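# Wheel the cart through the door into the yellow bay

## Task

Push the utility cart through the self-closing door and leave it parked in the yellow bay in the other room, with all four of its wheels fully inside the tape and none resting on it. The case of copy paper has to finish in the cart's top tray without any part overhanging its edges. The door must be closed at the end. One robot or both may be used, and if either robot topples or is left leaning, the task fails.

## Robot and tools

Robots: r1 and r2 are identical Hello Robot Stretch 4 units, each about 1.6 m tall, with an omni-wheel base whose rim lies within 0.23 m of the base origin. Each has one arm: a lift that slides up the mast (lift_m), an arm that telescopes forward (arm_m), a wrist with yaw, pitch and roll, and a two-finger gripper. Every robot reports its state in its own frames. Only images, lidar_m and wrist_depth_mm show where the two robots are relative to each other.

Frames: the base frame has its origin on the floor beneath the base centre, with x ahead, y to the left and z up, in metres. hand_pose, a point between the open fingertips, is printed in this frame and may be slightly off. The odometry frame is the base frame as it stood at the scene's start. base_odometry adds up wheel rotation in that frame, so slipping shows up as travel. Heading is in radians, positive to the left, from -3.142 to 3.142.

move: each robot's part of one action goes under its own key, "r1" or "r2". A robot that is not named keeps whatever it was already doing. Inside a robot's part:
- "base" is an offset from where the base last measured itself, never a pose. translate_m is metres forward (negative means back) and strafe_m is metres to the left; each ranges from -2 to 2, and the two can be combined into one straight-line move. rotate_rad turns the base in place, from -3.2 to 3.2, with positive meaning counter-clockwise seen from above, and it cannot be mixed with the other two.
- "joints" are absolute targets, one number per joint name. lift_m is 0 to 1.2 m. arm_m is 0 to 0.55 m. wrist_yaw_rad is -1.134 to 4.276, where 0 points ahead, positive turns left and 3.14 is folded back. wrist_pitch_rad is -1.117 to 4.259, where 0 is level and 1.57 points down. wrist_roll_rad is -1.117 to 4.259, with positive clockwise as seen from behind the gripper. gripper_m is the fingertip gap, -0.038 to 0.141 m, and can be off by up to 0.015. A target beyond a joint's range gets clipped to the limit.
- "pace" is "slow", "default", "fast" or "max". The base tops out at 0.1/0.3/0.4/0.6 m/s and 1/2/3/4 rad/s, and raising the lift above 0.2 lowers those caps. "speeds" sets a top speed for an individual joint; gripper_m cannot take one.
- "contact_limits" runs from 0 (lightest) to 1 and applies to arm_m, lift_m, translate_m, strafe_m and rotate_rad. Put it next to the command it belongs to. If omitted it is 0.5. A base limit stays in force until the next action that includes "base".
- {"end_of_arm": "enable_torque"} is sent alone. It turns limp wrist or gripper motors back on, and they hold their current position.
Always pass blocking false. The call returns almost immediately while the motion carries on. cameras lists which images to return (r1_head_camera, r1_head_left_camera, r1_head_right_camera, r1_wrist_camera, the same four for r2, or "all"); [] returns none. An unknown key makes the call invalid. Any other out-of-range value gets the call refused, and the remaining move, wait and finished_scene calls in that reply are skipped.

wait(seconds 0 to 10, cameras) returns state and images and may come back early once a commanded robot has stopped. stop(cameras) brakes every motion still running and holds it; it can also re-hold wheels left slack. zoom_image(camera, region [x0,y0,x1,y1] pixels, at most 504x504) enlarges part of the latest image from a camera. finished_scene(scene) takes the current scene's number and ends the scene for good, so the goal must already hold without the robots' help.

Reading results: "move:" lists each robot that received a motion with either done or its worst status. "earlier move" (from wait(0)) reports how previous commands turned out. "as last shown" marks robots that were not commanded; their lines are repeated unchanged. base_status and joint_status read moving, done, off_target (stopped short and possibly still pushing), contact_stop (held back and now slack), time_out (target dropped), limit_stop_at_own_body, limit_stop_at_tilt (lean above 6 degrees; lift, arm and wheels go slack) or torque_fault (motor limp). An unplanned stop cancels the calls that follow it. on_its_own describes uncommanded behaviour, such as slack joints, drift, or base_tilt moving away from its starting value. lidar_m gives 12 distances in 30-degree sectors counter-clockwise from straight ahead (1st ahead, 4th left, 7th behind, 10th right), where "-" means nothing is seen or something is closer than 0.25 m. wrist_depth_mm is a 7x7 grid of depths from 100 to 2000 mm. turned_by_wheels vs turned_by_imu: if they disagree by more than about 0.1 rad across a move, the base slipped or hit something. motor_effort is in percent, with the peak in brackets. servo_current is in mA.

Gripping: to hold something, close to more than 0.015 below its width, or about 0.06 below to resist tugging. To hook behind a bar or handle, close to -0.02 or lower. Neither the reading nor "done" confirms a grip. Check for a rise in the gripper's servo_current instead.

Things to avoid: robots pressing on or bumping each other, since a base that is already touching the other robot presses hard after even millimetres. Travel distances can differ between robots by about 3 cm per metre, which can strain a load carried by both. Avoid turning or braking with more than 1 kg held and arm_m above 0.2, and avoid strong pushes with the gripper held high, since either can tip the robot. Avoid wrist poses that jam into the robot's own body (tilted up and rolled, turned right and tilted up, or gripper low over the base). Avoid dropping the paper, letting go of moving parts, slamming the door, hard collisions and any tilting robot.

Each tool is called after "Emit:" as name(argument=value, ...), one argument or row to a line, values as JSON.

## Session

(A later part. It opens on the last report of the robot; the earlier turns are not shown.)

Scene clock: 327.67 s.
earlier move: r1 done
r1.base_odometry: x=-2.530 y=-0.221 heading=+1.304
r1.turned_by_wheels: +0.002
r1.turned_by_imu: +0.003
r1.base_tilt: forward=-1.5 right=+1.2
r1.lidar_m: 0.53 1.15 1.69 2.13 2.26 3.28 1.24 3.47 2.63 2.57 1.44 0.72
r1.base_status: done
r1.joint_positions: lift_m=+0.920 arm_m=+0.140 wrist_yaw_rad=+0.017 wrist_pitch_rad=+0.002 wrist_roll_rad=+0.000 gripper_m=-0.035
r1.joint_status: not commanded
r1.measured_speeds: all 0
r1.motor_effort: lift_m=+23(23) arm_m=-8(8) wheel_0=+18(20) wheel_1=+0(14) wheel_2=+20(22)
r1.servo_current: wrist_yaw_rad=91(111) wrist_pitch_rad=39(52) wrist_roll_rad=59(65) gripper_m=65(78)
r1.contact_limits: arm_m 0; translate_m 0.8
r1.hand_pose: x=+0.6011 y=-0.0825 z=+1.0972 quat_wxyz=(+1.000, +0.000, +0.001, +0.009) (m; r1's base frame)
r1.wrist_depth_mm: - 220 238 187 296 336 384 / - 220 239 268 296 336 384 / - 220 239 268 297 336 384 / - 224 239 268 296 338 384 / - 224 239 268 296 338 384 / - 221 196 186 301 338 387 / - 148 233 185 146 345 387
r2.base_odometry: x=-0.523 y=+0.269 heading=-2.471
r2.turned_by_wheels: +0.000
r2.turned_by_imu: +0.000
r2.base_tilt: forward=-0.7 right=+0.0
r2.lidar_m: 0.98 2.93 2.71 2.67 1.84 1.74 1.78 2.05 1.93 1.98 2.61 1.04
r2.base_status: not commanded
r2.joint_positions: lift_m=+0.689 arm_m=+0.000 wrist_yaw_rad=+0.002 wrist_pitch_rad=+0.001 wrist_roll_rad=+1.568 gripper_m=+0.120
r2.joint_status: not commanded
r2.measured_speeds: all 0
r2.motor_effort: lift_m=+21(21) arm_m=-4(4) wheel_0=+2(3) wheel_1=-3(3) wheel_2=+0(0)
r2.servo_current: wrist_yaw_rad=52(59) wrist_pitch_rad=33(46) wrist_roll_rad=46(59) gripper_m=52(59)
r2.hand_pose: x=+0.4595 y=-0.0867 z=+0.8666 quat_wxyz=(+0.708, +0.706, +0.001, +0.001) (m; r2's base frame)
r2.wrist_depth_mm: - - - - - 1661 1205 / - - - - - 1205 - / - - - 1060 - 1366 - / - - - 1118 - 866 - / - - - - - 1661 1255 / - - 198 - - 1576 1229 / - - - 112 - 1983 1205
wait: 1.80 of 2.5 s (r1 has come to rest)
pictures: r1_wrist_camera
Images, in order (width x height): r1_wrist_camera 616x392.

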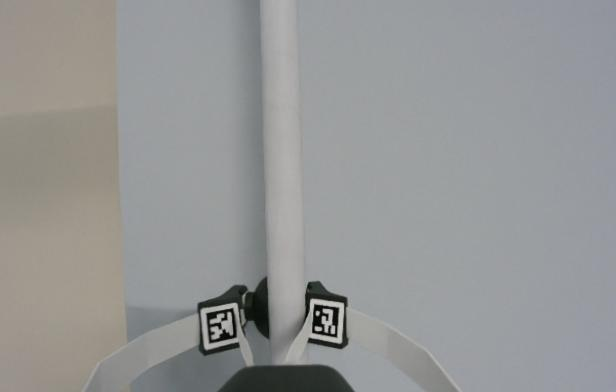

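Emit:
move(
  blocking=false,
  cameras=["r1_head_camera","r1_wrist_camera","r2_head_camera"],
)

Scene clock: 347.23 s.
r1.base_odometry: x=-2.530 y=-0.221 heading=+1.304
r1.turned_by_wheels: +0.000
r1.turned_by_imu: +0.000
r1.base_tilt: forward=-1.5 right=+1.2
r1.lidar_m: 0.56 1.12 1.70 2.13 2.29 3.32 1.21 3.41 2.64 2.57 1.42 0.73
r1.base_status: done
r1.joint_positions: lift_m=+0.920 arm_m=+0.140 wrist_yaw_rad=+0.017 wrist_pitch_rad=+0.002 wrist_roll_rad=+0.000 gripper_m=-0.035
r1.joint_status: not commanded
r1.measured_speeds: all 0
r1.on_its_own: wrist_yaw_rad is at rest, and its servo_current (111 mA) is outside its rest range (0 to 104 mA)
r1.motor_effort: lift_m=+23(23) arm_m=-8(8) wheel_0=+18(20) wheel_1=-1(14) wheel_2=+20(22)
r1.servo_current: wrist_yaw_rad=111(111) wrist_pitch_rad=46(52) wrist_roll_rad=52(65) gripper_m=65(78)
r1.contact_limits: arm_m 0; translate_m 0.8
r1.hand_pose: x=+0.6011 y=-0.0825 z=+1.0972 quat_wxyz=(+1.000, +0.000, +0.001, +0.009) (m; r1's base frame)
r1.wrist_depth_mm: - 220 239 186 296 338 384 / - 220 239 268 296 338 382 / - 220 238 268 294 336 384 / - 224 239 268 296 336 384 / - 224 239 270 297 336 384 / - 220 196 185 303 338 384 / - 154 233 185 146 345 387
r2.base_odometry: x=-0.523 y=+0.269 heading=-2.471
r2.turned_by_wheels: +0.000
r2.turned_by_imu: +0.000
r2.base_tilt: forward=-0.6 right=+0.0
r2.lidar_m: 1.00 2.93 2.69 2.64 1.86 1.74 1.80 2.08 1.93 1.99 2.62 1.04
r2.base_status: not commanded
r2.joint_positions: lift_m=+0.689 arm_m=+0.000 wrist_yaw_rad=+0.002 wrist_pitch_rad=+0.001 wrist_roll_rad=+1.568 gripper_m=+0.120
r2.joint_status: not commanded
r2.measured_speeds: all 0
r2.motor_effort: lift_m=+21(21) arm_m=-4(4) wheel_0=+2(3) wheel_1=-2(3) wheel_2=+0(0)
r2.servo_current: wrist_yaw_rad=52(59) wrist_pitch_rad=39(46) wrist_roll_rad=46(59) gripper_m=52(59)
r2.hand_pose: x=+0.4595 y=-0.0867 z=+0.8666 quat_wxyz=(+0.708, +0.706, +0.001, +0.001) (m; r2's base frame)
r2.wrist_depth_mm: - - - - - 1661 1205 / - - - - - 1182 - / - - - 1060 - 1397 - / - - - 1098 - 866 - / - - - - - 1661 1255 / - - 198 - - 1576 1255 / - - - 112 - 1983 1205
pictures: r1_head_camera, r1_wrist_camera, r2_head_camera
Images, in order (width x height): r1_head_camera 420x560, r1_wrist_camera 616x392, r2_head_camera 420x560.

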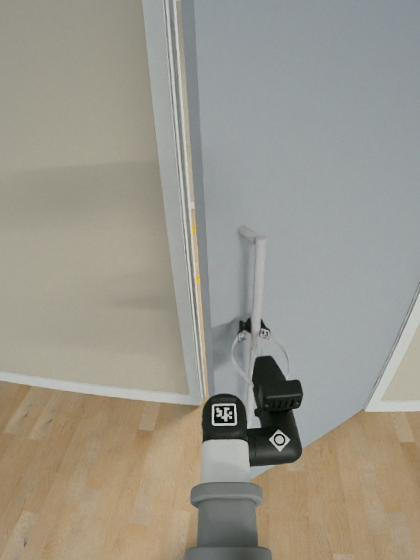

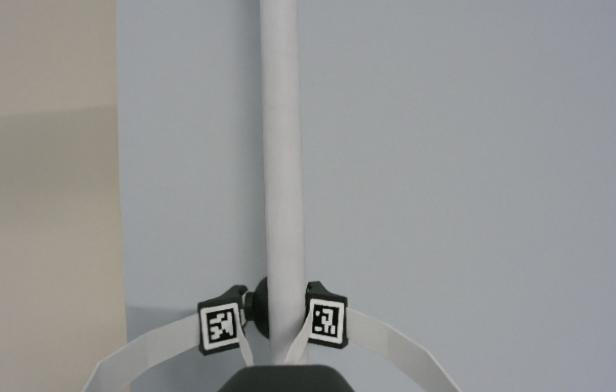

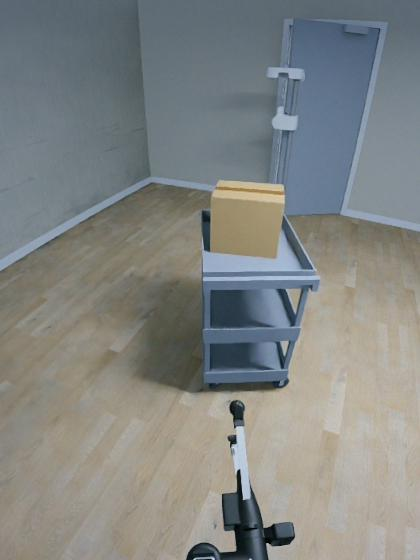

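Emit:
move(
  blocking=false,
  cameras=[],
  r1={"base":{"translate_m":-0.13,"strafe_m":-0.08},"pace":"slow","contact_limits":{"translate_m":0.8}},
)

Emit:
wait(
  seconds=4,
  cameras=["r1_head_camera","r1_wrist_camera"],
)

Scene clock: 354.17 s.
move: r1 moving
r1.base_odometry: x=-2.526 y=-0.234 heading=+1.307
r1.turned_by_wheels: +0.003
r1.turned_by_imu: +0.011
r1.base_tilt: forward=-1.6 right=+1.3
r1.lidar_m: 0.54 1.16 1.68 2.11 2.32 3.39 1.24 3.39 2.65 2.60 1.40 0.73
r1.base_status: translate_m moving; strafe_m moving
r1.joint_positions: lift_m=+0.920 arm_m=+0.140 wrist_yaw_rad=+0.018 wrist_pitch_rad=+0.002 wrist_roll_rad=+0.000 gripper_m=-0.035
r1.joint_status: not commanded
r1.measured_speeds: translate_m=-0.046 strafe_m=-0.029 rotate_rad=+0.001 lift_m=+0.000 arm_m=+0.000 wrist_yaw_rad=+0.000 wrist_pitch_rad=+0.000 wrist_roll_rad=+0.000
r1.motor_effort: lift_m=+23(23) arm_m=-8(8) wheel_0=+16(17) wheel_1=-6(6) wheel_2=+24(24)
r1.servo_current: wrist_yaw_rad=117(117) wrist_pitch_rad=39(52) wrist_roll_rad=52(59) gripper_m=65(72)
r1.contact_limits: arm_m 0; translate_m 0.8
r1.hand_pose: x=+0.6012 y=-0.0822 z=+1.0972 quat_wxyz=(+1.000, +0.000, +0.001, +0.009) (m; r1's base frame)
r1.wrist_depth_mm: - 220 241 185 296 338 387 / - 220 238 267 296 338 384 / - 224 238 268 296 338 384 / - 224 239 268 297 338 384 / - 224 238 253 297 338 387 / - 220 203 185 301 338 387 / - 153 233 186 165 353 387
r2: as last shown
r2.base_tilt: forward=-0.7 right=+0.1
r2.lidar_m: 1.00 2.91 2.71 2.63 1.87 1.71 1.80 2.05 1.91 1.99 2.64 1.01
r2.servo_current: wrist_yaw_rad=46(59) wrist_pitch_rad=39(46) wrist_roll_rad=59(59) gripper_m=52(59)
r2.wrist_depth_mm: - - - - - 1661 1229 / - - - - - 1229 - / - - - 1098 - 1366 - / - - - 1098 - 866 - / - - - - - 1708 1205 / - - 198 - - 1618 1205 / - - - 112 - 1983 1229
pictures: none
No camera images: "cameras" was empty.

Scene clock: 358.17 s.
earlier move: r1 moving
r1.base_odometry: x=-2.487 y=-0.367 heading=+1.305
r1.turned_by_wheels: -0.002
r1.turned_by_imu: +0.000
r1.base_tilt: forward=-1.5 right=+1.3
r1.lidar_m: 0.54 1.23 1.87 2.21 2.41 3.51 1.13 3.25 2.53 2.51 1.52 0.75
r1.base_status: translate_m moving; strafe_m moving
r1.joint_positions: lift_m=+0.920 arm_m=+0.140 wrist_yaw_rad=+0.018 wrist_pitch_rad=+0.002 wrist_roll_rad=+0.000 gripper_m=-0.035
r1.joint_status: not commanded
r1.measured_speeds: all 0
r1.motor_effort: lift_m=+23(23) arm_m=-8(8) wheel_0=+1(17) wheel_1=-5(7) wheel_2=+15(26)
r1.servo_current: wrist_yaw_rad=98(124) wrist_pitch_rad=33(52) wrist_roll_rad=39(65) gripper_m=72(78)
r1.contact_limits: arm_m 0; translate_m 0.8
r1.hand_pose: x=+0.6012 y=-0.0822 z=+1.0972 quat_wxyz=(+1.000, +0.000, +0.001, +0.009) (m; r1's base frame)
r1.wrist_depth_mm: - 206 227 186 325 410 508 / - 206 232 253 325 413 508 / - 206 232 253 325 407 504 / - 211 232 192 325 407 500 / - 210 236 191 324 407 500 / - 206 218 186 325 407 504 / - 143 227 187 315 442 504
r2.base_odometry: x=-0.523 y=+0.269 heading=-2.471
r2.turned_by_wheels: +0.000
r2.turned_by_imu: +0.001
r2.base_tilt: forward=-0.6 right=+0.0
r2.lidar_m: 0.99 2.93 2.68 2.63 1.83 1.74 1.78 2.06 1.92 2.00 2.62 1.03
r2.base_status: not commanded
r2.joint_positions: lift_m=+0.689 arm_m=+0.000 wrist_yaw_rad=+0.002 wrist_pitch_rad=+0.001 wrist_roll_rad=+1.568 gripper_m=+0.120
r2.joint_status: not commanded
r2.measured_speeds: all 0
r2.motor_effort: lift_m=+21(21) arm_m=-4(4) wheel_0=+2(3) wheel_1=-2(3) wheel_2=+0(0)
r2.servo_current: wrist_yaw_rad=46(65) wrist_pitch_rad=46(52) wrist_roll_rad=52(59) gripper_m=59(59)
r2.hand_pose: x=+0.4595 y=-0.0867 z=+0.8666 quat_wxyz=(+0.708, +0.706, +0.001, +0.001) (m; r2's base frame)
r2.wrist_depth_mm: - - - - - 1661 1229 / - - - - - 1205 - / - - - 1078 - 1366 - / - - - 1118 - 878 - / - - - - - 1708 1229 / - - 199 - - 1576 1255 / - - - 112 - 1983 1205
wait: 4.00 s; no rest
pictures: r1_head_camera, r1_wrist_camera
Images, in order (width x height): r1_head_camera 420x560, r1_wrist_camera 616x392.

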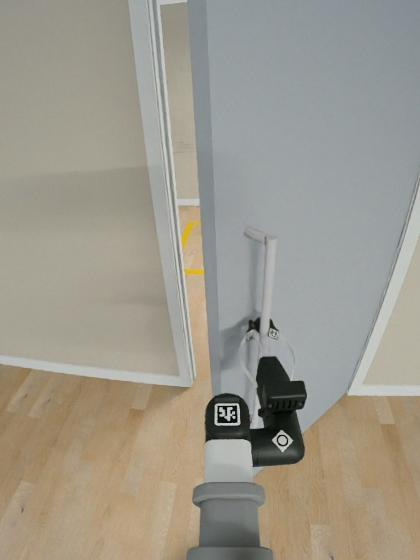

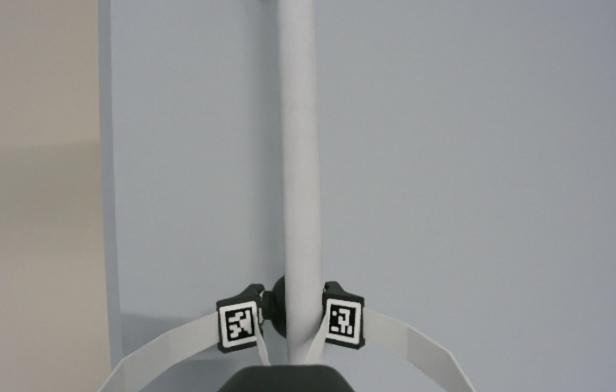

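Emit:
move(
  blocking=false,
  cameras=[],
  r1={"base":{"translate_m":-0.1,"strafe_m":-0.14},"pace":"slow","contact_limits":{"translate_m":0.8}},
)

Emit:
wait(
  seconds=5,
  cameras=["r1_head_camera","r1_wrist_camera"],
)

Scene clock: 364.70 s.
move: r1 moving
r1.base_odometry: x=-2.478 y=-0.377 heading=+1.306
r1.turned_by_wheels: +0.001
r1.turned_by_imu: -0.005
r1.base_tilt: forward=-1.5 right=+1.3
r1.lidar_m: 0.54 1.26 1.84 2.22 2.40 3.48 1.07 3.28 2.53 2.49 1.55 0.77
r1.base_status: translate_m moving; strafe_m moving
r1.joint_positions: lift_m=+0.920 arm_m=+0.140 wrist_yaw_rad=+0.018 wrist_pitch_rad=+0.002 wrist_roll_rad=+0.000 gripper_m=-0.035
r1.joint_status: not commanded
r1.measured_speeds: translate_m=-0.029 strafe_m=-0.044 rotate_rad=+0.004 lift_m=+0.000 arm_m=+0.000 wrist_yaw_rad=+0.000 wrist_pitch_rad=+0.000 wrist_roll_rad=+0.000
r1.motor_effort: lift_m=+23(23) arm_m=-8(8) wheel_0=+5(6) wheel_1=-9(12) wheel_2=+17(21)
r1.servo_current: wrist_yaw_rad=111(117) wrist_pitch_rad=39(46) wrist_roll_rad=59(59) gripper_m=72(72)
r1.contact_limits: arm_m 0; translate_m 0.8
r1.hand_pose: x=+0.6012 y=-0.0822 z=+1.0972 quat_wxyz=(+1.000, +0.000, +0.001, +0.009) (m; r1's base frame)
r1.wrist_depth_mm: - 211 234 256 329 421 521 / - 208 234 255 330 415 521 / - 204 233 255 330 415 517 / - 208 234 255 329 415 512 / - 208 234 254 329 415 517 / - 207 211 186 329 415 517 / - 199 224 192 179 449 517
r2: as last shown
r2.base_tilt: forward=-0.7 right=+0.0
r2.lidar_m: 0.99 2.91 2.70 2.67 1.85 1.74 1.78 2.05 1.93 2.01 2.61 1.04
r2.servo_current: wrist_yaw_rad=46(59) wrist_pitch_rad=46(46) wrist_roll_rad=39(59) gripper_m=46(59)
r2.wrist_depth_mm: - - - - - 1618 1229 / - - - - - 1160 - / - - - 1098 - 1366 - / - - - 1118 - 878 - / - - - - - 1661 1255 / - - 200 - - 1537 1255 / - - - 112 - 1921 1255
pictures: none
No camera images: "cameras" was empty.

Scene clock: 367.20 s.
earlier move: r1 done
r1.base_odometry: x=-2.378 y=-0.499 heading=+1.308
r1.turned_by_wheels: +0.002
r1.turned_by_imu: +0.007
r1.base_tilt: forward=-1.6 right=+1.2
r1.lidar_m: 0.53 1.33 2.00 2.36 2.54 1.15 1.01 3.10 2.39 2.36 1.64 0.89
r1.base_status: done
r1.joint_positions: lift_m=+0.920 arm_m=+0.140 wrist_yaw_rad=+0.018 wrist_pitch_rad=+0.002 wrist_roll_rad=+0.000 gripper_m=-0.035
r1.joint_status: not commanded
r1.measured_speeds: all 0
r1.motor_effort: lift_m=+23(23) arm_m=-5(8) wheel_0=+20(22) wheel_1=+3(12) wheel_2=+16(23)
r1.servo_current: wrist_yaw_rad=104(130) wrist_pitch_rad=39(52) wrist_roll_rad=39(72) gripper_m=59(78)
r1.contact_limits: arm_m 0; translate_m 0.8
r1.hand_pose: x=+0.6010 y=-0.0822 z=+1.0972 quat_wxyz=(+1.000, +0.000, +0.001, +0.009) (m; r1's base frame)
r1.wrist_depth_mm: 183 204 232 303 379 484 - / 183 200 232 300 379 508 - / 183 200 232 293 377 504 - / 183 200 232 301 377 508 - / 183 200 237 303 377 508 809 / 186 199 186 181 377 480 - / 189 153 220 182 146 - -
r2.base_odometry: x=-0.523 y=+0.269 heading=-2.471
r2.turned_by_wheels: +0.000
r2.turned_by_imu: +0.000
r2.base_tilt: forward=-0.7 right=+0.1
r2.lidar_m: 0.98 2.92 2.71 2.68 1.84 1.73 1.80 2.06 1.91 2.01 2.63 1.03
r2.base_status: not commanded
r2.joint_positions: lift_m=+0.689 arm_m=+0.000 wrist_yaw_rad=+0.002 wrist_pitch_rad=+0.001 wrist_roll_rad=+1.568 gripper_m=+0.120
r2.joint_status: not commanded
r2.measured_speeds: all 0
r2.motor_effort: lift_m=+21(21) arm_m=-4(4) wheel_0=+2(3) wheel_1=-3(3) wheel_2=+0(1)
r2.servo_current: wrist_yaw_rad=52(59) wrist_pitch_rad=39(46) wrist_roll_rad=46(65) gripper_m=46(59)
r2.hand_pose: x=+0.4595 y=-0.0867 z=+0.8666 quat_wxyz=(+0.708, +0.706, +0.001, +0.001) (m; r2's base frame)
r2.wrist_depth_mm: - - - - - 1661 1205 / - - - - - 1205 - / - - - 1060 - 1366 - / - - - 1098 - 866 - / - - - - - 1661 1255 / - - 200 - - 1576 1229 / - - - 112 - 1983 1255
wait: 2.50 of 5 s (r1 has come to rest)
pictures: r1_head_camera, r1_wrist_camera
Images, in order (width x height): r1_head_camera 420x560, r1_wrist_camera 616x392.

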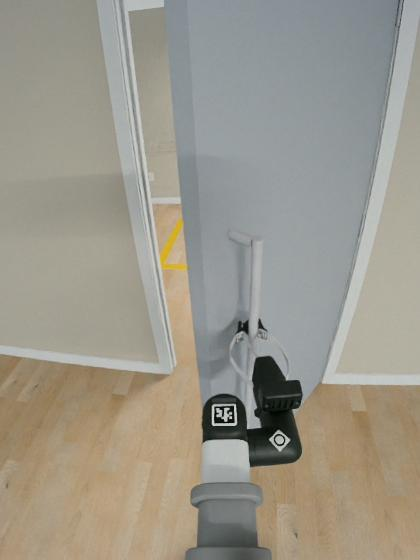

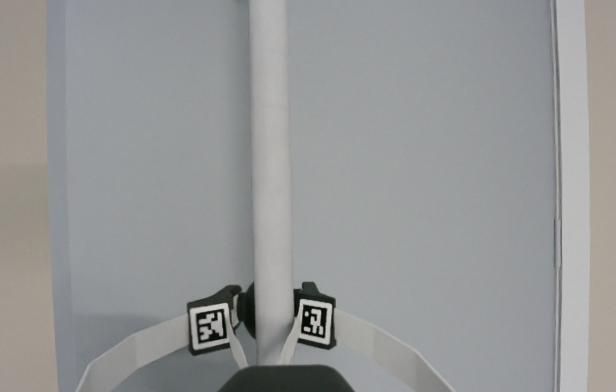

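Emit:
move(
  blocking=false,
  cameras=[],
  r1={"base":{"translate_m":-0.12,"strafe_m":-0.18},"pace":"slow","contact_limits":{"translate_m":0.8}},
)

Emit:
wait(
  seconds=5,
  cameras=["r1_head_camera","r1_wrist_camera"],
)

Scene clock: 373.63 s.
move: r1 moving
r1.base_odometry: x=-2.369 y=-0.509 heading=+1.311
r1.turned_by_wheels: +0.003
r1.turned_by_imu: +0.011
r1.base_tilt: forward=-1.6 right=+1.2
r1.lidar_m: 0.52 1.36 2.07 2.34 2.54 1.12 0.99 3.06 2.35 2.34 1.64 0.87
r1.base_status: translate_m moving; strafe_m moving
r1.joint_positions: lift_m=+0.920 arm_m=+0.140 wrist_yaw_rad=+0.018 wrist_pitch_rad=+0.002 wrist_roll_rad=+0.000 gripper_m=-0.035
r1.joint_status: not commanded
r1.measured_speeds: translate_m=-0.025 strafe_m=-0.043 rotate_rad=+0.005 lift_m=+0.000 arm_m=+0.000 wrist_yaw_rad=+0.000 wrist_pitch_rad=+0.000 wrist_roll_rad=+0.000
r1.motor_effort: lift_m=+23(23) arm_m=-5(5) wheel_0=+21(22) wheel_1=-3(4) wheel_2=+20(20)
r1.servo_current: wrist_yaw_rad=98(117) wrist_pitch_rad=39(46) wrist_roll_rad=52(59) gripper_m=72(72)
r1.contact_limits: arm_m 0; translate_m 0.8
r1.hand_pose: x=+0.6010 y=-0.0822 z=+1.0972 quat_wxyz=(+1.000, +0.000, +0.001, +0.009) (m; r1's base frame)
r1.wrist_depth_mm: 183 205 231 301 379 484 - / 183 200 232 301 377 504 - / 182 200 231 303 375 504 820 / 183 200 232 301 375 504 809 / 183 200 238 301 377 504 820 / 187 200 185 181 377 480 809 / 189 153 220 183 146 - -
r2: as last shown
r2.base_tilt: forward=-0.7 right=+0.0
r2.lidar_m: 1.00 2.87 2.72 2.68 1.84 1.73 1.78 2.06 1.94 2.01 2.65 1.04
r2.motor_effort: lift_m=+21(21) arm_m=-4(4) wheel_0=+2(3) wheel_1=-2(3) wheel_2=+0(0)
r2.servo_current: wrist_yaw_rad=52(59) wrist_pitch_rad=46(46) wrist_roll_rad=46(52) gripper_m=52(52)
r2.wrist_depth_mm: - - - - - 1661 1182 / - - - - - 1229 - / - - - 1060 - 1366 - / - - - 1078 - 878 - / - - - - - 1661 1255 / - - 198 - - 1576 1229 / - - - 112 - 1983 1205
pictures: none
No camera images: "cameras" was empty.

Scene clock: 376.57 s.
earlier move: r1 done
r1.base_odometry: x=-2.235 y=-0.661 heading=+1.310
r1.turned_by_wheels: -0.001
r1.turned_by_imu: +0.018
r1.base_tilt: forward=-1.6 right=+1.2
r1.lidar_m: 0.53 1.50 2.25 2.55 2.78 0.94 0.92 2.75 2.19 2.16 1.68 1.17
r1.base_status: done
r1.joint_positions: lift_m=+0.920 arm_m=+0.140 wrist_yaw_rad=+0.019 wrist_pitch_rad=+0.002 wrist_roll_rad=+0.000 gripper_m=-0.035
r1.joint_status: not commanded
r1.measured_speeds: all 0
r1.on_its_own: wrist_yaw_rad is at rest, and its servo_current (111 mA) is outside its rest range (0 to 104 mA)
r1.motor_effort: lift_m=+23(23) arm_m=-5(6) wheel_0=+11(23) wheel_1=-2(4) wheel_2=+12(22)
r1.servo_current: wrist_yaw_rad=111(137) wrist_pitch_rad=39(52) wrist_roll_rad=33(65) gripper_m=59(72)
r1.contact_limits: arm_m 0; translate_m 0.8
r1.hand_pose: x=+0.6010 y=-0.0821 z=+1.0972 quat_wxyz=(+1.000, +0.000, +0.001, +0.009) (m; r1's base frame)
r1.wrist_depth_mm: 166 196 234 332 480 - - / 165 191 234 349 480 917 - / 167 190 234 347 473 931 - / 169 190 232 364 469 931 - / 168 189 232 345 439 917 - / 167 189 187 183 178 931 - / 167 156 222 186 163 - -
r2.base_odometry: x=-0.523 y=+0.269 heading=-2.471
r2.turned_by_wheels: +0.000
r2.turned_by_imu: +0.000
r2.base_tilt: forward=-0.7 right=+0.1
r2.lidar_m: 0.97 2.91 2.71 2.64 1.86 1.73 1.78 2.04 1.95 2.00 2.63 1.03
r2.base_status: not commanded
r2.joint_positions: lift_m=+0.689 arm_m=+0.000 wrist_yaw_rad=+0.002 wrist_pitch_rad=+0.001 wrist_roll_rad=+1.568 gripper_m=+0.120
r2.joint_status: not commanded
r2.measured_speeds: all 0
r2.motor_effort: lift_m=+21(21) arm_m=-4(4) wheel_0=+2(3) wheel_1=-3(3) wheel_2=+0(0)
r2.servo_current: wrist_yaw_rad=46(59) wrist_pitch_rad=52(52) wrist_roll_rad=52(65) gripper_m=46(59)
r2.hand_pose: x=+0.4595 y=-0.0867 z=+0.8666 quat_wxyz=(+0.708, +0.706, +0.001, +0.001) (m; r2's base frame)
r2.wrist_depth_mm: - - - - - 1661 1229 / - - - - - 1205 - / - - - 1078 - 1336 - / - - - 1118 - 854 - / - - - - - 1661 1229 / - - 199 - - 1576 1229 / - - - 112 - 1921 1281
wait: 2.93 of 5 s (r1 has come to rest)
pictures: r1_head_camera, r1_wrist_camera
Images, in order (width x height): r1_head_camera 420x560, r1_wrist_camera 616x392.

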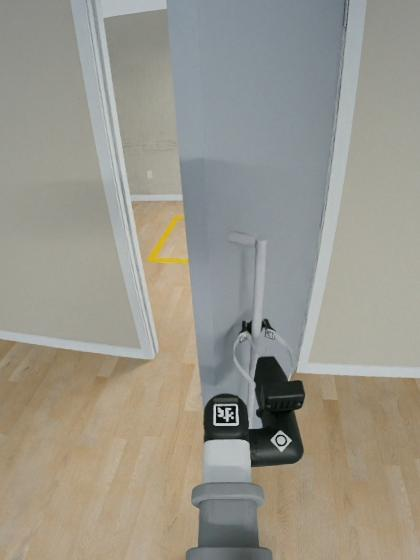

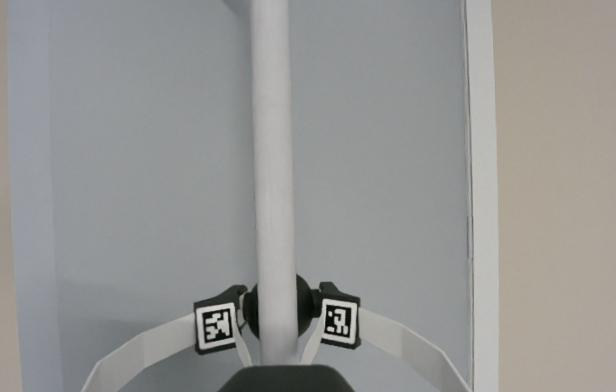

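Emit:
move(
  blocking=false,
  cameras=[],
  r1={"base":{"translate_m":-0.08,"strafe_m":-0.30},"joints":{"wrist_yaw_rad":0.3},"speeds":{"wrist_yaw_rad":0.1},"pace":"slow","contact_limits":{"translate_m":0.8}},
)

Emit:
wait(
  seconds=5,
  cameras=["r1_head_camera","r1_wrist_camera"],
)

Scene clock: 385.50 s.
move: r1 moving
r1.base_odometry: x=-2.224 y=-0.668 heading=+1.312
r1.turned_by_wheels: +0.002
r1.turned_by_imu: +0.002
r1.base_tilt: forward=-1.5 right=+1.2
r1.lidar_m: 0.49 1.51 2.23 2.56 2.79 0.94 0.91 2.71 2.18 2.16 1.74 1.15
r1.base_status: translate_m moving; strafe_m moving
r1.joint_positions: lift_m=+0.920 arm_m=+0.140 wrist_yaw_rad=+0.055 wrist_pitch_rad=+0.002 wrist_roll_rad=+0.000 gripper_m=-0.035
r1.joint_status: wrist_yaw_rad moving
r1.measured_speeds: translate_m=-0.012 strafe_m=-0.048 rotate_rad=+0.002 lift_m=+0.000 arm_m=+0.000 wrist_yaw_rad=+0.116 wrist_pitch_rad=+0.000 wrist_roll_rad=+0.000
r1.motor_effort: lift_m=+23(23) arm_m=-5(5) wheel_0=+16(16) wheel_1=-5(6) wheel_2=+17(17)
r1.servo_current: wrist_yaw_rad=85(104) wrist_pitch_rad=46(52) wrist_roll_rad=72(72) gripper_m=65(65)
r1.contact_limits: arm_m 0; translate_m 0.8
r1.hand_pose: x=+0.6038 y=-0.0715 z=+1.0972 quat_wxyz=(+1.000, +0.000, +0.001, +0.027) (m; r1's base frame)
r1.wrist_depth_mm: 171 198 233 338 452 - - / 171 191 233 338 449 904 - / 168 192 232 336 449 904 - / 178 191 232 336 445 904 - / 170 191 231 334 442 904 - / 171 190 190 184 413 904 - / 170 161 222 186 163 917 -
r2: as last shown
r2.lidar_m: 0.99 2.91 2.71 2.68 1.82 1.74 1.79 2.08 1.95 2.00 2.63 1.04
r2.motor_effort: lift_m=+21(21) arm_m=-4(4) wheel_0=+2(2) wheel_1=-2(3) wheel_2=+0(1)
r2.servo_current: wrist_yaw_rad=39(52) wrist_pitch_rad=39(46) wrist_roll_rad=46(59) gripper_m=46(52)
r2.wrist_depth_mm: - - - - - 1661 1205 / - - - - - 1205 - / - - - 1078 - 1366 - / - - - 1118 - 866 - / - - - - - 1661 1255 / - - 199 - - 1576 1255 / - - - 112 - 1983 1229
pictures: none
No camera images: "cameras" was empty.

Scene clock: 389.37 s.
earlier move: r1 done
r1.base_odometry: x=-1.966 y=-0.815 heading=+1.312
r1.turned_by_wheels: +0.000
r1.turned_by_imu: +0.005
r1.base_tilt: forward=-1.6 right=+1.3
r1.lidar_m: 0.50 1.69 2.34 2.87 3.12 0.96 1.39 2.37 1.87 1.83 1.77 1.38
r1.base_status: done
r1.joint_positions: lift_m=+0.920 arm_m=+0.140 wrist_yaw_rad=+0.312 wrist_pitch_rad=+0.002 wrist_roll_rad=+0.000 gripper_m=-0.035
r1.joint_status: all done
r1.measured_speeds: all 0
r1.motor_effort: lift_m=+23(23) arm_m=-5(6) wheel_0=+12(24) wheel_1=-1(6) wheel_2=+11(19)
r1.servo_current: wrist_yaw_rad=91(111) wrist_pitch_rad=39(52) wrist_roll_rad=26(72) gripper_m=65(72)
r1.contact_limits: arm_m 0; translate_m 0.8
r1.hand_pose: x=+0.6123 y=+0.0055 z=+1.0972 quat_wxyz=(+0.988, +0.000, +0.001, +0.156) (m; r1's base frame)
r1.wrist_depth_mm: 165 197 233 324 462 878 - / 166 191 232 340 455 878 - / 167 191 232 336 455 891 - / 169 191 231 340 452 891 - / 170 190 231 336 449 891 - / 169 190 185 182 449 891 - / 168 162 221 185 160 - -
r2.base_odometry: x=-0.523 y=+0.269 heading=-2.471
r2.turned_by_wheels: +0.000
r2.turned_by_imu: +0.001
r2.base_tilt: forward=-0.6 right=+0.1
r2.lidar_m: 1.00 2.93 2.72 2.66 1.85 1.75 1.78 2.07 1.93 2.03 2.62 1.04
r2.base_status: not commanded
r2.joint_positions: lift_m=+0.689 arm_m=+0.000 wrist_yaw_rad=+0.002 wrist_pitch_rad=+0.001 wrist_roll_rad=+1.568 gripper_m=+0.120
r2.joint_status: not commanded
r2.measured_speeds: all 0
r2.motor_effort: lift_m=+21(21) arm_m=-4(4) wheel_0=+2(3) wheel_1=-2(3) wheel_2=+0(1)
r2.servo_current: wrist_yaw_rad=52(59) wrist_pitch_rad=39(46) wrist_roll_rad=59(65) gripper_m=46(59)
r2.hand_pose: x=+0.4595 y=-0.0867 z=+0.8666 quat_wxyz=(+0.708, +0.706, +0.001, +0.001) (m; r2's base frame)
r2.wrist_depth_mm: - - - - - 1708 1255 / - - - - - 1160 - / - - - 1078 - 1366 - / - - - 1098 - 866 - / - - - - - 1661 1255 / - - 198 - - 1576 1229 / - - - 112 - 1983 1255
wait: 3.87 of 5 s (r1 has come to rest)
pictures: r1_head_camera, r1_wrist_camera
Images, in order (width x height): r1_head_camera 420x560, r1_wrist_camera 616x392.

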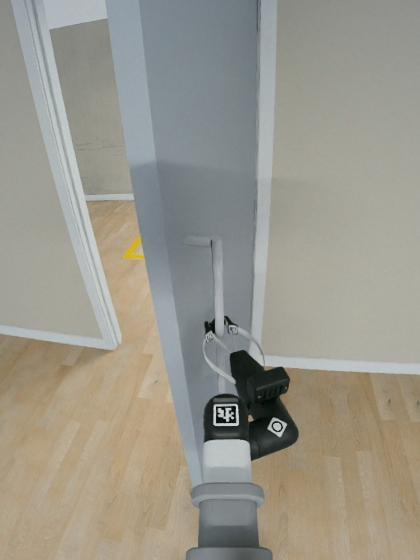

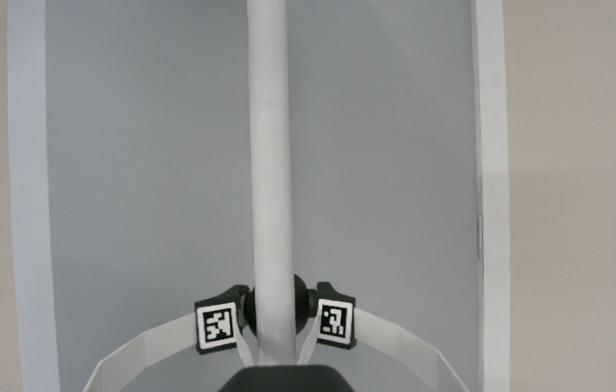

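Emit:
move(
  blocking=false,
  cameras=[],
  r1={"base":{"translate_m":-0.01,"strafe_m":-0.30},"joints":{"wrist_yaw_rad":0.6},"speeds":{"wrist_yaw_rad":0.1},"pace":"slow","contact_limits":{"translate_m":0.8}},
)

Emit:
wait(
  seconds=5,
  cameras=["r1_head_camera","r1_wrist_camera","r2_head_camera"],
)

Scene clock: 396.23 s.
move: r1 moving
r1.base_odometry: x=-1.952 y=-0.819 heading=+1.314
r1.turned_by_wheels: +0.002
r1.turned_by_imu: +0.002
r1.base_tilt: forward=-1.6 right=+1.2
r1.lidar_m: 0.50 0.48 2.36 2.86 1.35 0.97 1.41 2.33 1.85 1.83 1.75 1.40
r1.base_status: translate_m moving; strafe_m moving
r1.joint_positions: lift_m=+0.920 arm_m=+0.140 wrist_yaw_rad=+0.353 wrist_pitch_rad=+0.002 wrist_roll_rad=+0.000 gripper_m=-0.035
r1.joint_status: wrist_yaw_rad moving
r1.measured_speeds: translate_m=-0.001 strafe_m=-0.055 rotate_rad=+0.001 lift_m=+0.000 arm_m=+0.000 wrist_yaw_rad=+0.114 wrist_pitch_rad=+0.000 wrist_roll_rad=+0.000
r1.motor_effort: lift_m=+23(23) arm_m=-5(5) wheel_0=+14(16) wheel_1=-4(6) wheel_2=+15(15)
r1.servo_current: wrist_yaw_rad=72(72) wrist_pitch_rad=39(46) wrist_roll_rad=65(65) gripper_m=65(72)
r1.contact_limits: arm_m 0; translate_m 0.8
r1.hand_pose: x=+0.6118 y=+0.0176 z=+1.0972 quat_wxyz=(+0.984, +0.000, +0.001, +0.175) (m; r1's base frame)
r1.wrist_depth_mm: 168 198 231 329 455 - - / 168 192 231 327 452 878 - / 172 192 230 327 449 891 - / 180 192 229 325 449 878 - / 172 191 229 324 445 891 - / 174 191 189 185 445 891 - / 170 160 220 185 170 878 -
r2: as last shown
r2.turned_by_imu: +0.000
r2.base_tilt: forward=-0.6 right=+0.0
r2.lidar_m: 1.00 2.88 2.71 2.64 1.84 1.74 1.80 2.07 1.94 1.97 2.66 1.04
r2.motor_effort: lift_m=+21(21) arm_m=-4(4) wheel_0=+2(3) wheel_1=-3(3) wheel_2=+0(0)
r2.servo_current: wrist_yaw_rad=52(59) wrist_pitch_rad=39(46) wrist_roll_rad=46(59) gripper_m=52(59)
r2.wrist_depth_mm: - - - - - 1618 1205 / - - - - - 1205 - / - - - 1060 - 1397 - / - - - 1098 - 854 - / - - - - - 1661 1255 / - - 199 - - 1576 1229 / - - - 112 - 1983 1255
pictures: none
No camera images: "cameras" was empty.

Scene clock: 399.90 s.
earlier move: r1 done
r1.base_odometry: x=-1.678 y=-0.901 heading=+1.313
r1.turned_by_wheels: -0.001
r1.turned_by_imu: +0.005
r1.base_tilt: forward=-1.5 right=+1.2
r1.lidar_m: 0.55 0.49 2.29 3.15 1.15 1.19 2.48 1.96 1.58 1.54 1.70 1.37
r1.base_status: done
r1.joint_positions: lift_m=+0.920 arm_m=+0.140 wrist_yaw_rad=+0.606 wrist_pitch_rad=+0.002 wrist_roll_rad=+0.000 gripper_m=-0.035
r1.joint_status: all done
r1.measured_speeds: all 0
r1.motor_effort: lift_m=+23(23) arm_m=-5(5) wheel_0=+9(22) wheel_1=-6(7) wheel_2=+16(19)
r1.servo_current: wrist_yaw_rad=52(91) wrist_pitch_rad=46(52) wrist_roll_rad=65(65) gripper_m=65(72)
r1.contact_limits: arm_m 0; translate_m 0.8
r1.hand_pose: x=+0.5978 y=+0.0924 z=+1.0972 quat_wxyz=(+0.954, +0.000, +0.001, +0.298) (m; r1's base frame)
r1.wrist_depth_mm: 178 192 233 182 459 866 - / 178 187 233 340 455 878 - / 180 187 233 185 452 866 - / - 181 232 187 445 - - / 183 186 232 268 449 - - / 187 191 207 185 182 - - / 189 170 207 185 442 - -
r2.base_odometry: x=-0.523 y=+0.269 heading=-2.471
r2.turned_by_wheels: +0.000
r2.turned_by_imu: +0.001
r2.base_tilt: forward=-0.7 right=+0.1
r2.lidar_m: 1.00 2.91 2.71 2.68 1.87 1.74 1.79 2.06 1.94 2.02 2.62 1.01
r2.base_status: not commanded
r2.joint_positions: lift_m=+0.689 arm_m=+0.000 wrist_yaw_rad=+0.002 wrist_pitch_rad=+0.001 wrist_roll_rad=+1.568 gripper_m=+0.120
r2.joint_status: not commanded
r2.measured_speeds: all 0
r2.motor_effort: lift_m=+21(21) arm_m=-4(4) wheel_0=+2(3) wheel_1=-2(3) wheel_2=+0(1)
r2.servo_current: wrist_yaw_rad=52(65) wrist_pitch_rad=46(46) wrist_roll_rad=46(59) gripper_m=46(59)
r2.hand_pose: x=+0.4595 y=-0.0867 z=+0.8666 quat_wxyz=(+0.708, +0.706, +0.001, +0.001) (m; r2's base frame)
r2.wrist_depth_mm: - - - - - 1618 1205 / - - - - - 1182 - / - - - 1078 - 1397 - / - - - 1118 - 866 - / - - - - - 1661 1281 / - - 199 - - 1618 1255 / - - - 112 - 1983 1205
wait: 3.67 of 5 s (r1 has come to rest)
pictures: r1_head_camera, r1_wrist_camera, r2_head_camera
Images, in order (width x height): r1_head_camera 420x560, r1_wrist_camera 616x392, r2_head_camera 420x560.

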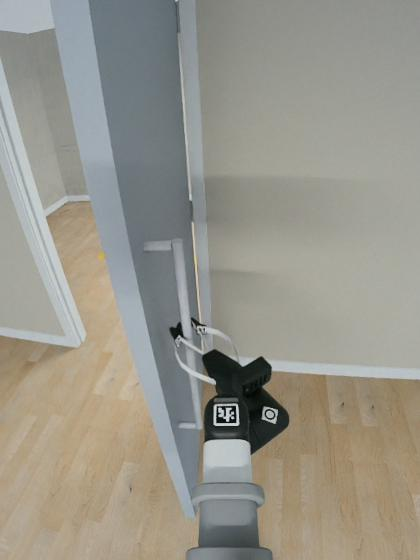

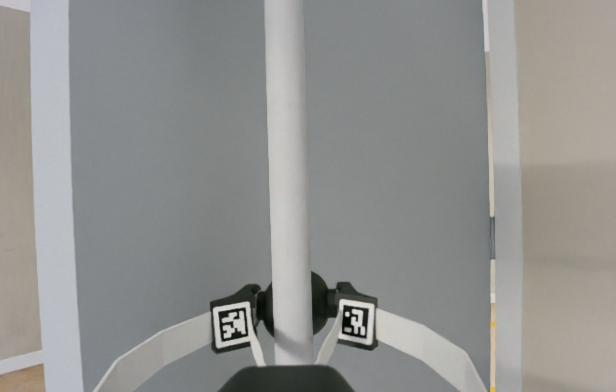

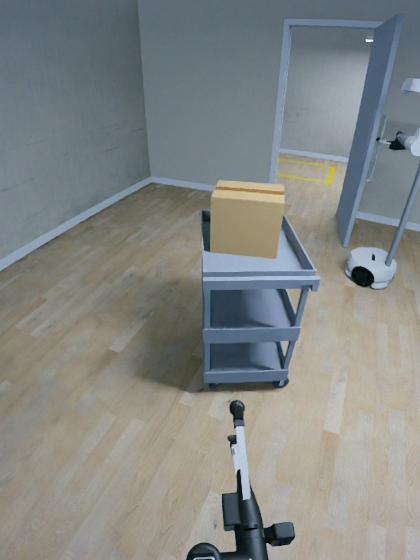

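Emit:
move(
  blocking=false,
  cameras=[],
  r1={"base":{"translate_m":0.0,"strafe_m":-0.12},"joints":{"wrist_yaw_rad":0.68},"speeds":{"wrist_yaw_rad":0.1},"pace":"slow","contact_limits":{"translate_m":0.8}},
  r2={"base":{"translate_m":0.25,"strafe_m":-0.1}},
)

Emit:
wait(
  seconds=3,
  cameras=["r1_head_camera","r2_wrist_camera","r2_head_camera"],
)

Scene clock: 411.70 s.
move: r1 moving; r2 moving
r1.base_odometry: x=-1.664 y=-0.904 heading=+1.314
r1.turned_by_wheels: +0.001
r1.turned_by_imu: +0.001
r1.base_tilt: forward=-1.5 right=+1.2
r1.lidar_m: 0.55 0.49 2.31 3.16 1.18 1.17 2.49 1.96 1.55 1.54 1.68 1.35
r1.base_status: translate_m moving; strafe_m moving
r1.joint_positions: lift_m=+0.920 arm_m=+0.140 wrist_yaw_rad=+0.646 wrist_pitch_rad=+0.002 wrist_roll_rad=+0.000 gripper_m=-0.035
r1.joint_status: wrist_yaw_rad moving
r1.measured_speeds: translate_m=+0.001 strafe_m=-0.056 rotate_rad=-0.006 lift_m=+0.000 arm_m=+0.000 wrist_yaw_rad=+0.104 wrist_pitch_rad=+0.000 wrist_roll_rad=+0.000
r1.motor_effort: lift_m=+23(23) arm_m=-6(6) wheel_0=+11(12) wheel_1=-11(11) wheel_2=+15(16)
r1.servo_current: wrist_yaw_rad=65(65) wrist_pitch_rad=33(46) wrist_roll_rad=52(65) gripper_m=65(72)
r1.contact_limits: arm_m 0; translate_m 0.8
r1.hand_pose: x=+0.5940 y=+0.1038 z=+1.0972 quat_wxyz=(+0.948, +0.000, +0.001, +0.317) (m; r1's base frame)
r1.wrist_depth_mm: 193 193 233 187 433 - - / 194 189 232 268 430 - - / 196 183 233 188 430 - 842 / - 188 232 266 424 - 854 / - 188 232 266 424 878 854 / - 187 210 187 183 866 842 / - 173 208 186 424 - -
r2.base_odometry: x=-0.556 y=+0.260 heading=-2.470
r2.turned_by_wheels: +0.000
r2.turned_by_imu: +0.001
r2.base_tilt: forward=-0.7 right=+0.1
r2.lidar_m: 0.96 2.91 2.69 2.69 1.88 1.76 1.83 2.07 1.93 2.00 2.63 1.02
r2.base_status: translate_m moving; strafe_m moving
r2.joint_positions: lift_m=+0.689 arm_m=+0.000 wrist_yaw_rad=+0.002 wrist_pitch_rad=+0.001 wrist_roll_rad=+1.568 gripper_m=+0.120
r2.joint_status: not commanded
r2.measured_speeds: translate_m=+0.121 strafe_m=-0.049 rotate_rad=-0.001 lift_m=+0.000 arm_m=+0.000 wrist_yaw_rad=+0.000 wrist_pitch_rad=+0.000 wrist_roll_rad=+0.000
r2.motor_effort: lift_m=+21(21) arm_m=-4(4) wheel_0=+10(10) wheel_1=+5(8) wheel_2=-9(13)
r2.servo_current: wrist_yaw_rad=52(59) wrist_pitch_rad=46(46) wrist_roll_rad=46(52) gripper_m=52(59)
r2.hand_pose: x=+0.4595 y=-0.0867 z=+0.8666 quat_wxyz=(+0.708, +0.706, +0.001, +0.001) (m; r2's base frame)
r2.wrist_depth_mm: - - - - - 1618 1229 / - - - - - 842 - / - - - 1060 - 831 - / - - - 1060 - 842 - / - - - - - 1576 1229 / - - 199 - - 1537 1255 / - - - 112 - 1983 1205
pictures: none
No camera images: "cameras" was empty.

Scene clock: 413.50 s.
earlier move: r1 moving; r2 done
r1.base_odometry: x=-1.562 y=-0.931 heading=+1.315
r1.turned_by_wheels: +0.001
r1.turned_by_imu: +0.002
r1.base_tilt: forward=-1.6 right=+1.2
r1.lidar_m: 0.59 0.51 2.25 3.26 1.25 1.33 3.70 1.85 1.46 1.44 1.58 1.34
r1.base_status: translate_m moving; strafe_m moving
r1.joint_positions: lift_m=+0.920 arm_m=+0.140 wrist_yaw_rad=+0.695 wrist_pitch_rad=+0.002 wrist_roll_rad=+0.000 gripper_m=-0.035
r1.joint_status: all done
r1.measured_speeds: all 0
r1.motor_effort: lift_m=+23(23) arm_m=+4(6) wheel_0=+16(23) wheel_1=+3(11) wheel_2=+4(16)
r1.servo_current: wrist_yaw_rad=98(104) wrist_pitch_rad=39(52) wrist_roll_rad=65(65) gripper_m=65(72)
r1.contact_limits: arm_m 0; translate_m 0.8
r1.hand_pose: x=+0.5884 y=+0.1175 z=+1.0972 quat_wxyz=(+0.940, +0.000, +0.001, +0.340) (m; r1's base frame)
r1.wrist_depth_mm: - 220 263 370 477 - - / - 220 265 353 480 891 - / - 220 264 368 473 891 - / - 221 264 366 473 - - / - 220 263 368 469 - - / - 213 197 203 445 - - / - 205 246 219 168 - -
r2.base_odometry: x=-0.781 y=+0.192 heading=-2.471
r2.turned_by_wheels: +0.000
r2.turned_by_imu: +0.000
r2.base_tilt: forward=-0.7 right=+0.1
r2.lidar_m: 0.74 2.89 2.69 2.78 2.14 2.00 2.06 2.08 1.96 2.03 2.67 0.76
r2.base_status: done
r2.joint_positions: lift_m=+0.689 arm_m=+0.000 wrist_yaw_rad=+0.002 wrist_pitch_rad=+0.001 wrist_roll_rad=+1.568 gripper_m=+0.120
r2.joint_status: not commanded
r2.measured_speeds: all 0
r2.motor_effort: lift_m=+21(21) arm_m=-4(4) wheel_0=+2(12) wheel_1=+4(8) wheel_2=-2(14)
r2.servo_current: wrist_yaw_rad=52(59) wrist_pitch_rad=39(46) wrist_roll_rad=46(59) gripper_m=46(59)
r2.hand_pose: x=+0.4595 y=-0.0867 z=+0.8666 quat_wxyz=(+0.708, +0.706, +0.001, +0.001) (m; r2's base frame)
r2.wrist_depth_mm: - - - - - 1756 1138 / - - - - - - 609 / - - 820 820 - - - / - - 854 842 - - 609 / - - - 878 - 621 609 / - - 200 554 201 621 1182 / - - - 112 - 1983 1255
wait: 1.80 of 3 s (r2 has come to rest)
pictures: r1_head_camera, r2_head_camera, r2_wrist_camera
Images, in order (width x height): r1_head_camera 420x560, r2_head_camera 420x560, r2_wrist_camera 616x392.

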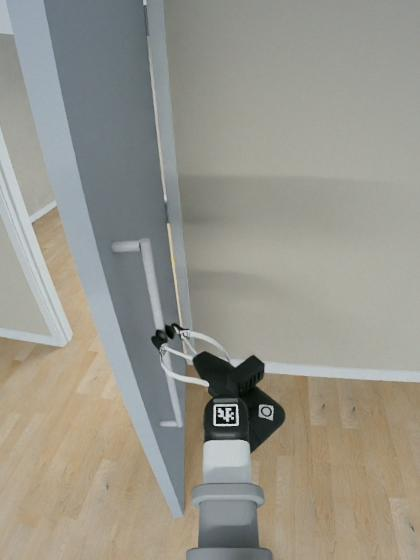

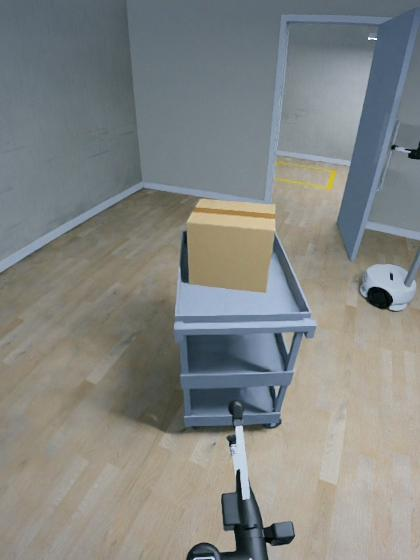

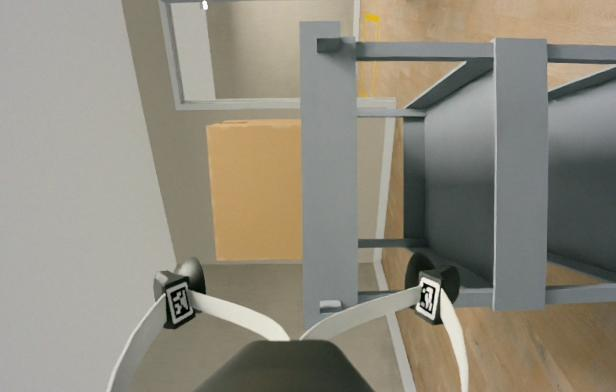

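Emit:
move(
  blocking=false,
  cameras=[],
  r2={"base":{"translate_m":0.28,"strafe_m":-0.06},"joints":{"lift_m":0.675}},
)

Emit:
wait(
  seconds=3,
  cameras=["r1_head_camera","r2_wrist_camera","r2_head_camera"],
)

Scene clock: 422.97 s.
earlier move: r1 done
move: r2 moving
r1.base_odometry: x=-1.562 y=-0.931 heading=+1.315
r1.turned_by_wheels: +0.000
r1.turned_by_imu: +0.000
r1.base_tilt: forward=-1.6 right=+1.3
r1.lidar_m: 0.54 0.51 2.25 3.24 1.24 1.30 3.72 1.84 1.46 1.43 1.60 1.33
r1.base_status: done
r1.joint_positions: lift_m=+0.920 arm_m=+0.140 wrist_yaw_rad=+0.695 wrist_pitch_rad=+0.002 wrist_roll_rad=+0.000 gripper_m=-0.035
r1.joint_status: not commanded
r1.measured_speeds: all 0
r1.motor_effort: lift_m=+23(23) arm_m=+3(4) wheel_0=+14(16) wheel_1=+3(3) wheel_2=+4(4)
r1.servo_current: wrist_yaw_rad=78(104) wrist_pitch_rad=52(52) wrist_roll_rad=59(59) gripper_m=59(72)
r1.contact_limits: arm_m 0; translate_m 0.8
r1.hand_pose: x=+0.5884 y=+0.1175 z=+1.0972 quat_wxyz=(+0.940, +0.000, +0.001, +0.340) (m; r1's base frame)
r1.wrist_depth_mm: - 221 273 370 477 - - / - 220 264 351 477 878 - / - 221 264 368 473 891 - / - 221 264 368 473 - - / - 220 263 366 469 - - / - 214 197 203 445 - - / - 204 245 219 168 - -
r2.base_odometry: x=-0.810 y=+0.178 heading=-2.470
r2.turned_by_wheels: +0.000
r2.turned_by_imu: +0.001
r2.base_tilt: forward=-0.7 right=+0.1
r2.lidar_m: 0.73 2.90 2.68 2.78 2.14 2.03 2.11 2.09 1.97 2.02 2.67 0.75
r2.base_status: translate_m moving; strafe_m moving
r2.joint_positions: lift_m=+0.675 arm_m=+0.000 wrist_yaw_rad=+0.002 wrist_pitch_rad=+0.001 wrist_roll_rad=+1.568 gripper_m=+0.120
r2.joint_status: lift_m moving
r2.measured_speeds: translate_m=+0.122 strafe_m=-0.026 rotate_rad=-0.002 lift_m=+0.000 arm_m=+0.000 wrist_yaw_rad=+0.000 wrist_pitch_rad=+0.000 wrist_roll_rad=+0.000
r2.motor_effort: lift_m=+16(21) arm_m=-4(4) wheel_0=+8(9) wheel_1=+5(7) wheel_2=-11(13)
r2.servo_current: wrist_yaw_rad=46(52) wrist_pitch_rad=39(46) wrist_roll_rad=59(65) gripper_m=46(59)
r2.hand_pose: x=+0.4595 y=-0.0867 z=+0.8532 quat_wxyz=(+0.708, +0.706, +0.001, +0.001) (m; r2's base frame)
r2.wrist_depth_mm: - - - - - 1756 1138 / - - - - - - 569 / - - 798 778 - - 574 / - - 820 798 - - 585 / - - 842 831 - - 585 / - - 199 525 597 585 1118 / - - - 112 - 1921 1182
pictures: none
No camera images: "cameras" was empty.

Scene clock: 424.87 s.
earlier move: r2 done
r1.base_odometry: x=-1.562 y=-0.931 heading=+1.315
r1.turned_by_wheels: +0.000
r1.turned_by_imu: +0.000
r1.base_tilt: forward=-1.6 right=+1.2
r1.lidar_m: 0.60 0.50 2.29 3.25 1.26 1.28 3.72 1.84 1.45 1.42 1.58 1.35
r1.base_status: done
r1.joint_positions: lift_m=+0.920 arm_m=+0.140 wrist_yaw_rad=+0.695 wrist_pitch_rad=+0.002 wrist_roll_rad=+0.000 gripper_m=-0.035
r1.joint_status: not commanded
r1.measured_speeds: all 0
r1.motor_effort: lift_m=+23(23) arm_m=+4(4) wheel_0=+16(16) wheel_1=+3(4) wheel_2=+4(4)
r1.servo_current: wrist_yaw_rad=104(104) wrist_pitch_rad=39(52) wrist_roll_rad=46(65) gripper_m=65(72)
r1.contact_limits: arm_m 0; translate_m 0.8
r1.hand_pose: x=+0.5884 y=+0.1175 z=+1.0972 quat_wxyz=(+0.940, +0.000, +0.001, +0.340) (m; r1's base frame)
r1.wrist_depth_mm: - 220 273 370 480 - - / - 221 264 353 477 878 - / - 221 264 368 473 878 - / - 220 264 368 469 - - / - 220 263 366 469 - - / - 213 196 203 445 - - / - 206 245 219 168 - -
r2.base_odometry: x=-1.038 y=+0.065 heading=-2.470
r2.turned_by_wheels: +0.000
r2.turned_by_imu: +0.000
r2.base_tilt: forward=-0.7 right=+0.1
r2.lidar_m: 0.47 2.82 2.63 2.69 2.43 2.27 2.34 2.18 2.04 2.08 2.01 0.50
r2.base_status: done
r2.joint_positions: lift_m=+0.675 arm_m=+0.000 wrist_yaw_rad=+0.002 wrist_pitch_rad=+0.001 wrist_roll_rad=+1.568 gripper_m=+0.120
r2.joint_status: all done
r2.measured_speeds: all 0
r2.motor_effort: lift_m=+14(21) arm_m=-4(4) wheel_0=+3(12) wheel_1=+3(7) wheel_2=-5(14)
r2.servo_current: wrist_yaw_rad=46(59) wrist_pitch_rad=39(46) wrist_roll_rad=52(65) gripper_m=52(59)
r2.hand_pose: x=+0.4595 y=-0.0867 z=+0.8532 quat_wxyz=(+0.708, +0.706, +0.001, +0.001) (m; r2's base frame)
r2.wrist_depth_mm: - - - 320 327 1430 345 / - - - 322 - - - / - - 530 325 324 - - / - - 549 324 946 - - / - - 564 330 332 - - / - - 199 270 330 - - / - - - 112 - 1921 530
wait: 1.90 of 3 s (r2 has come to rest)
pictures: r1_head_camera, r2_head_camera, r2_wrist_camera
Images, in order (width x height): r1_head_camera 420x560, r2_head_camera 420x560, r2_wrist_camera 616x392.

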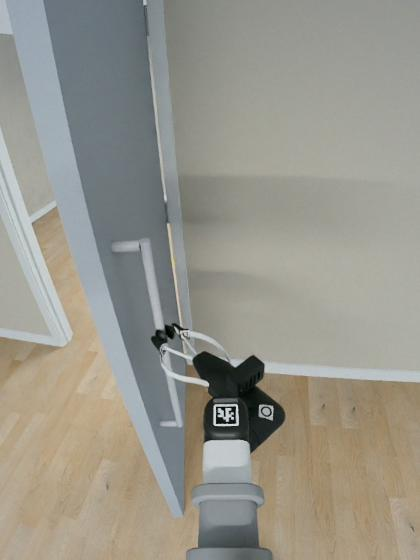

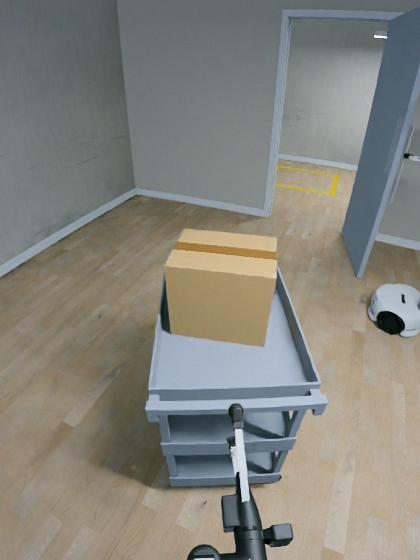

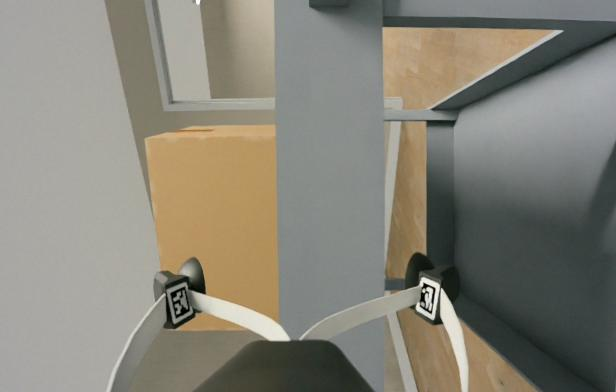

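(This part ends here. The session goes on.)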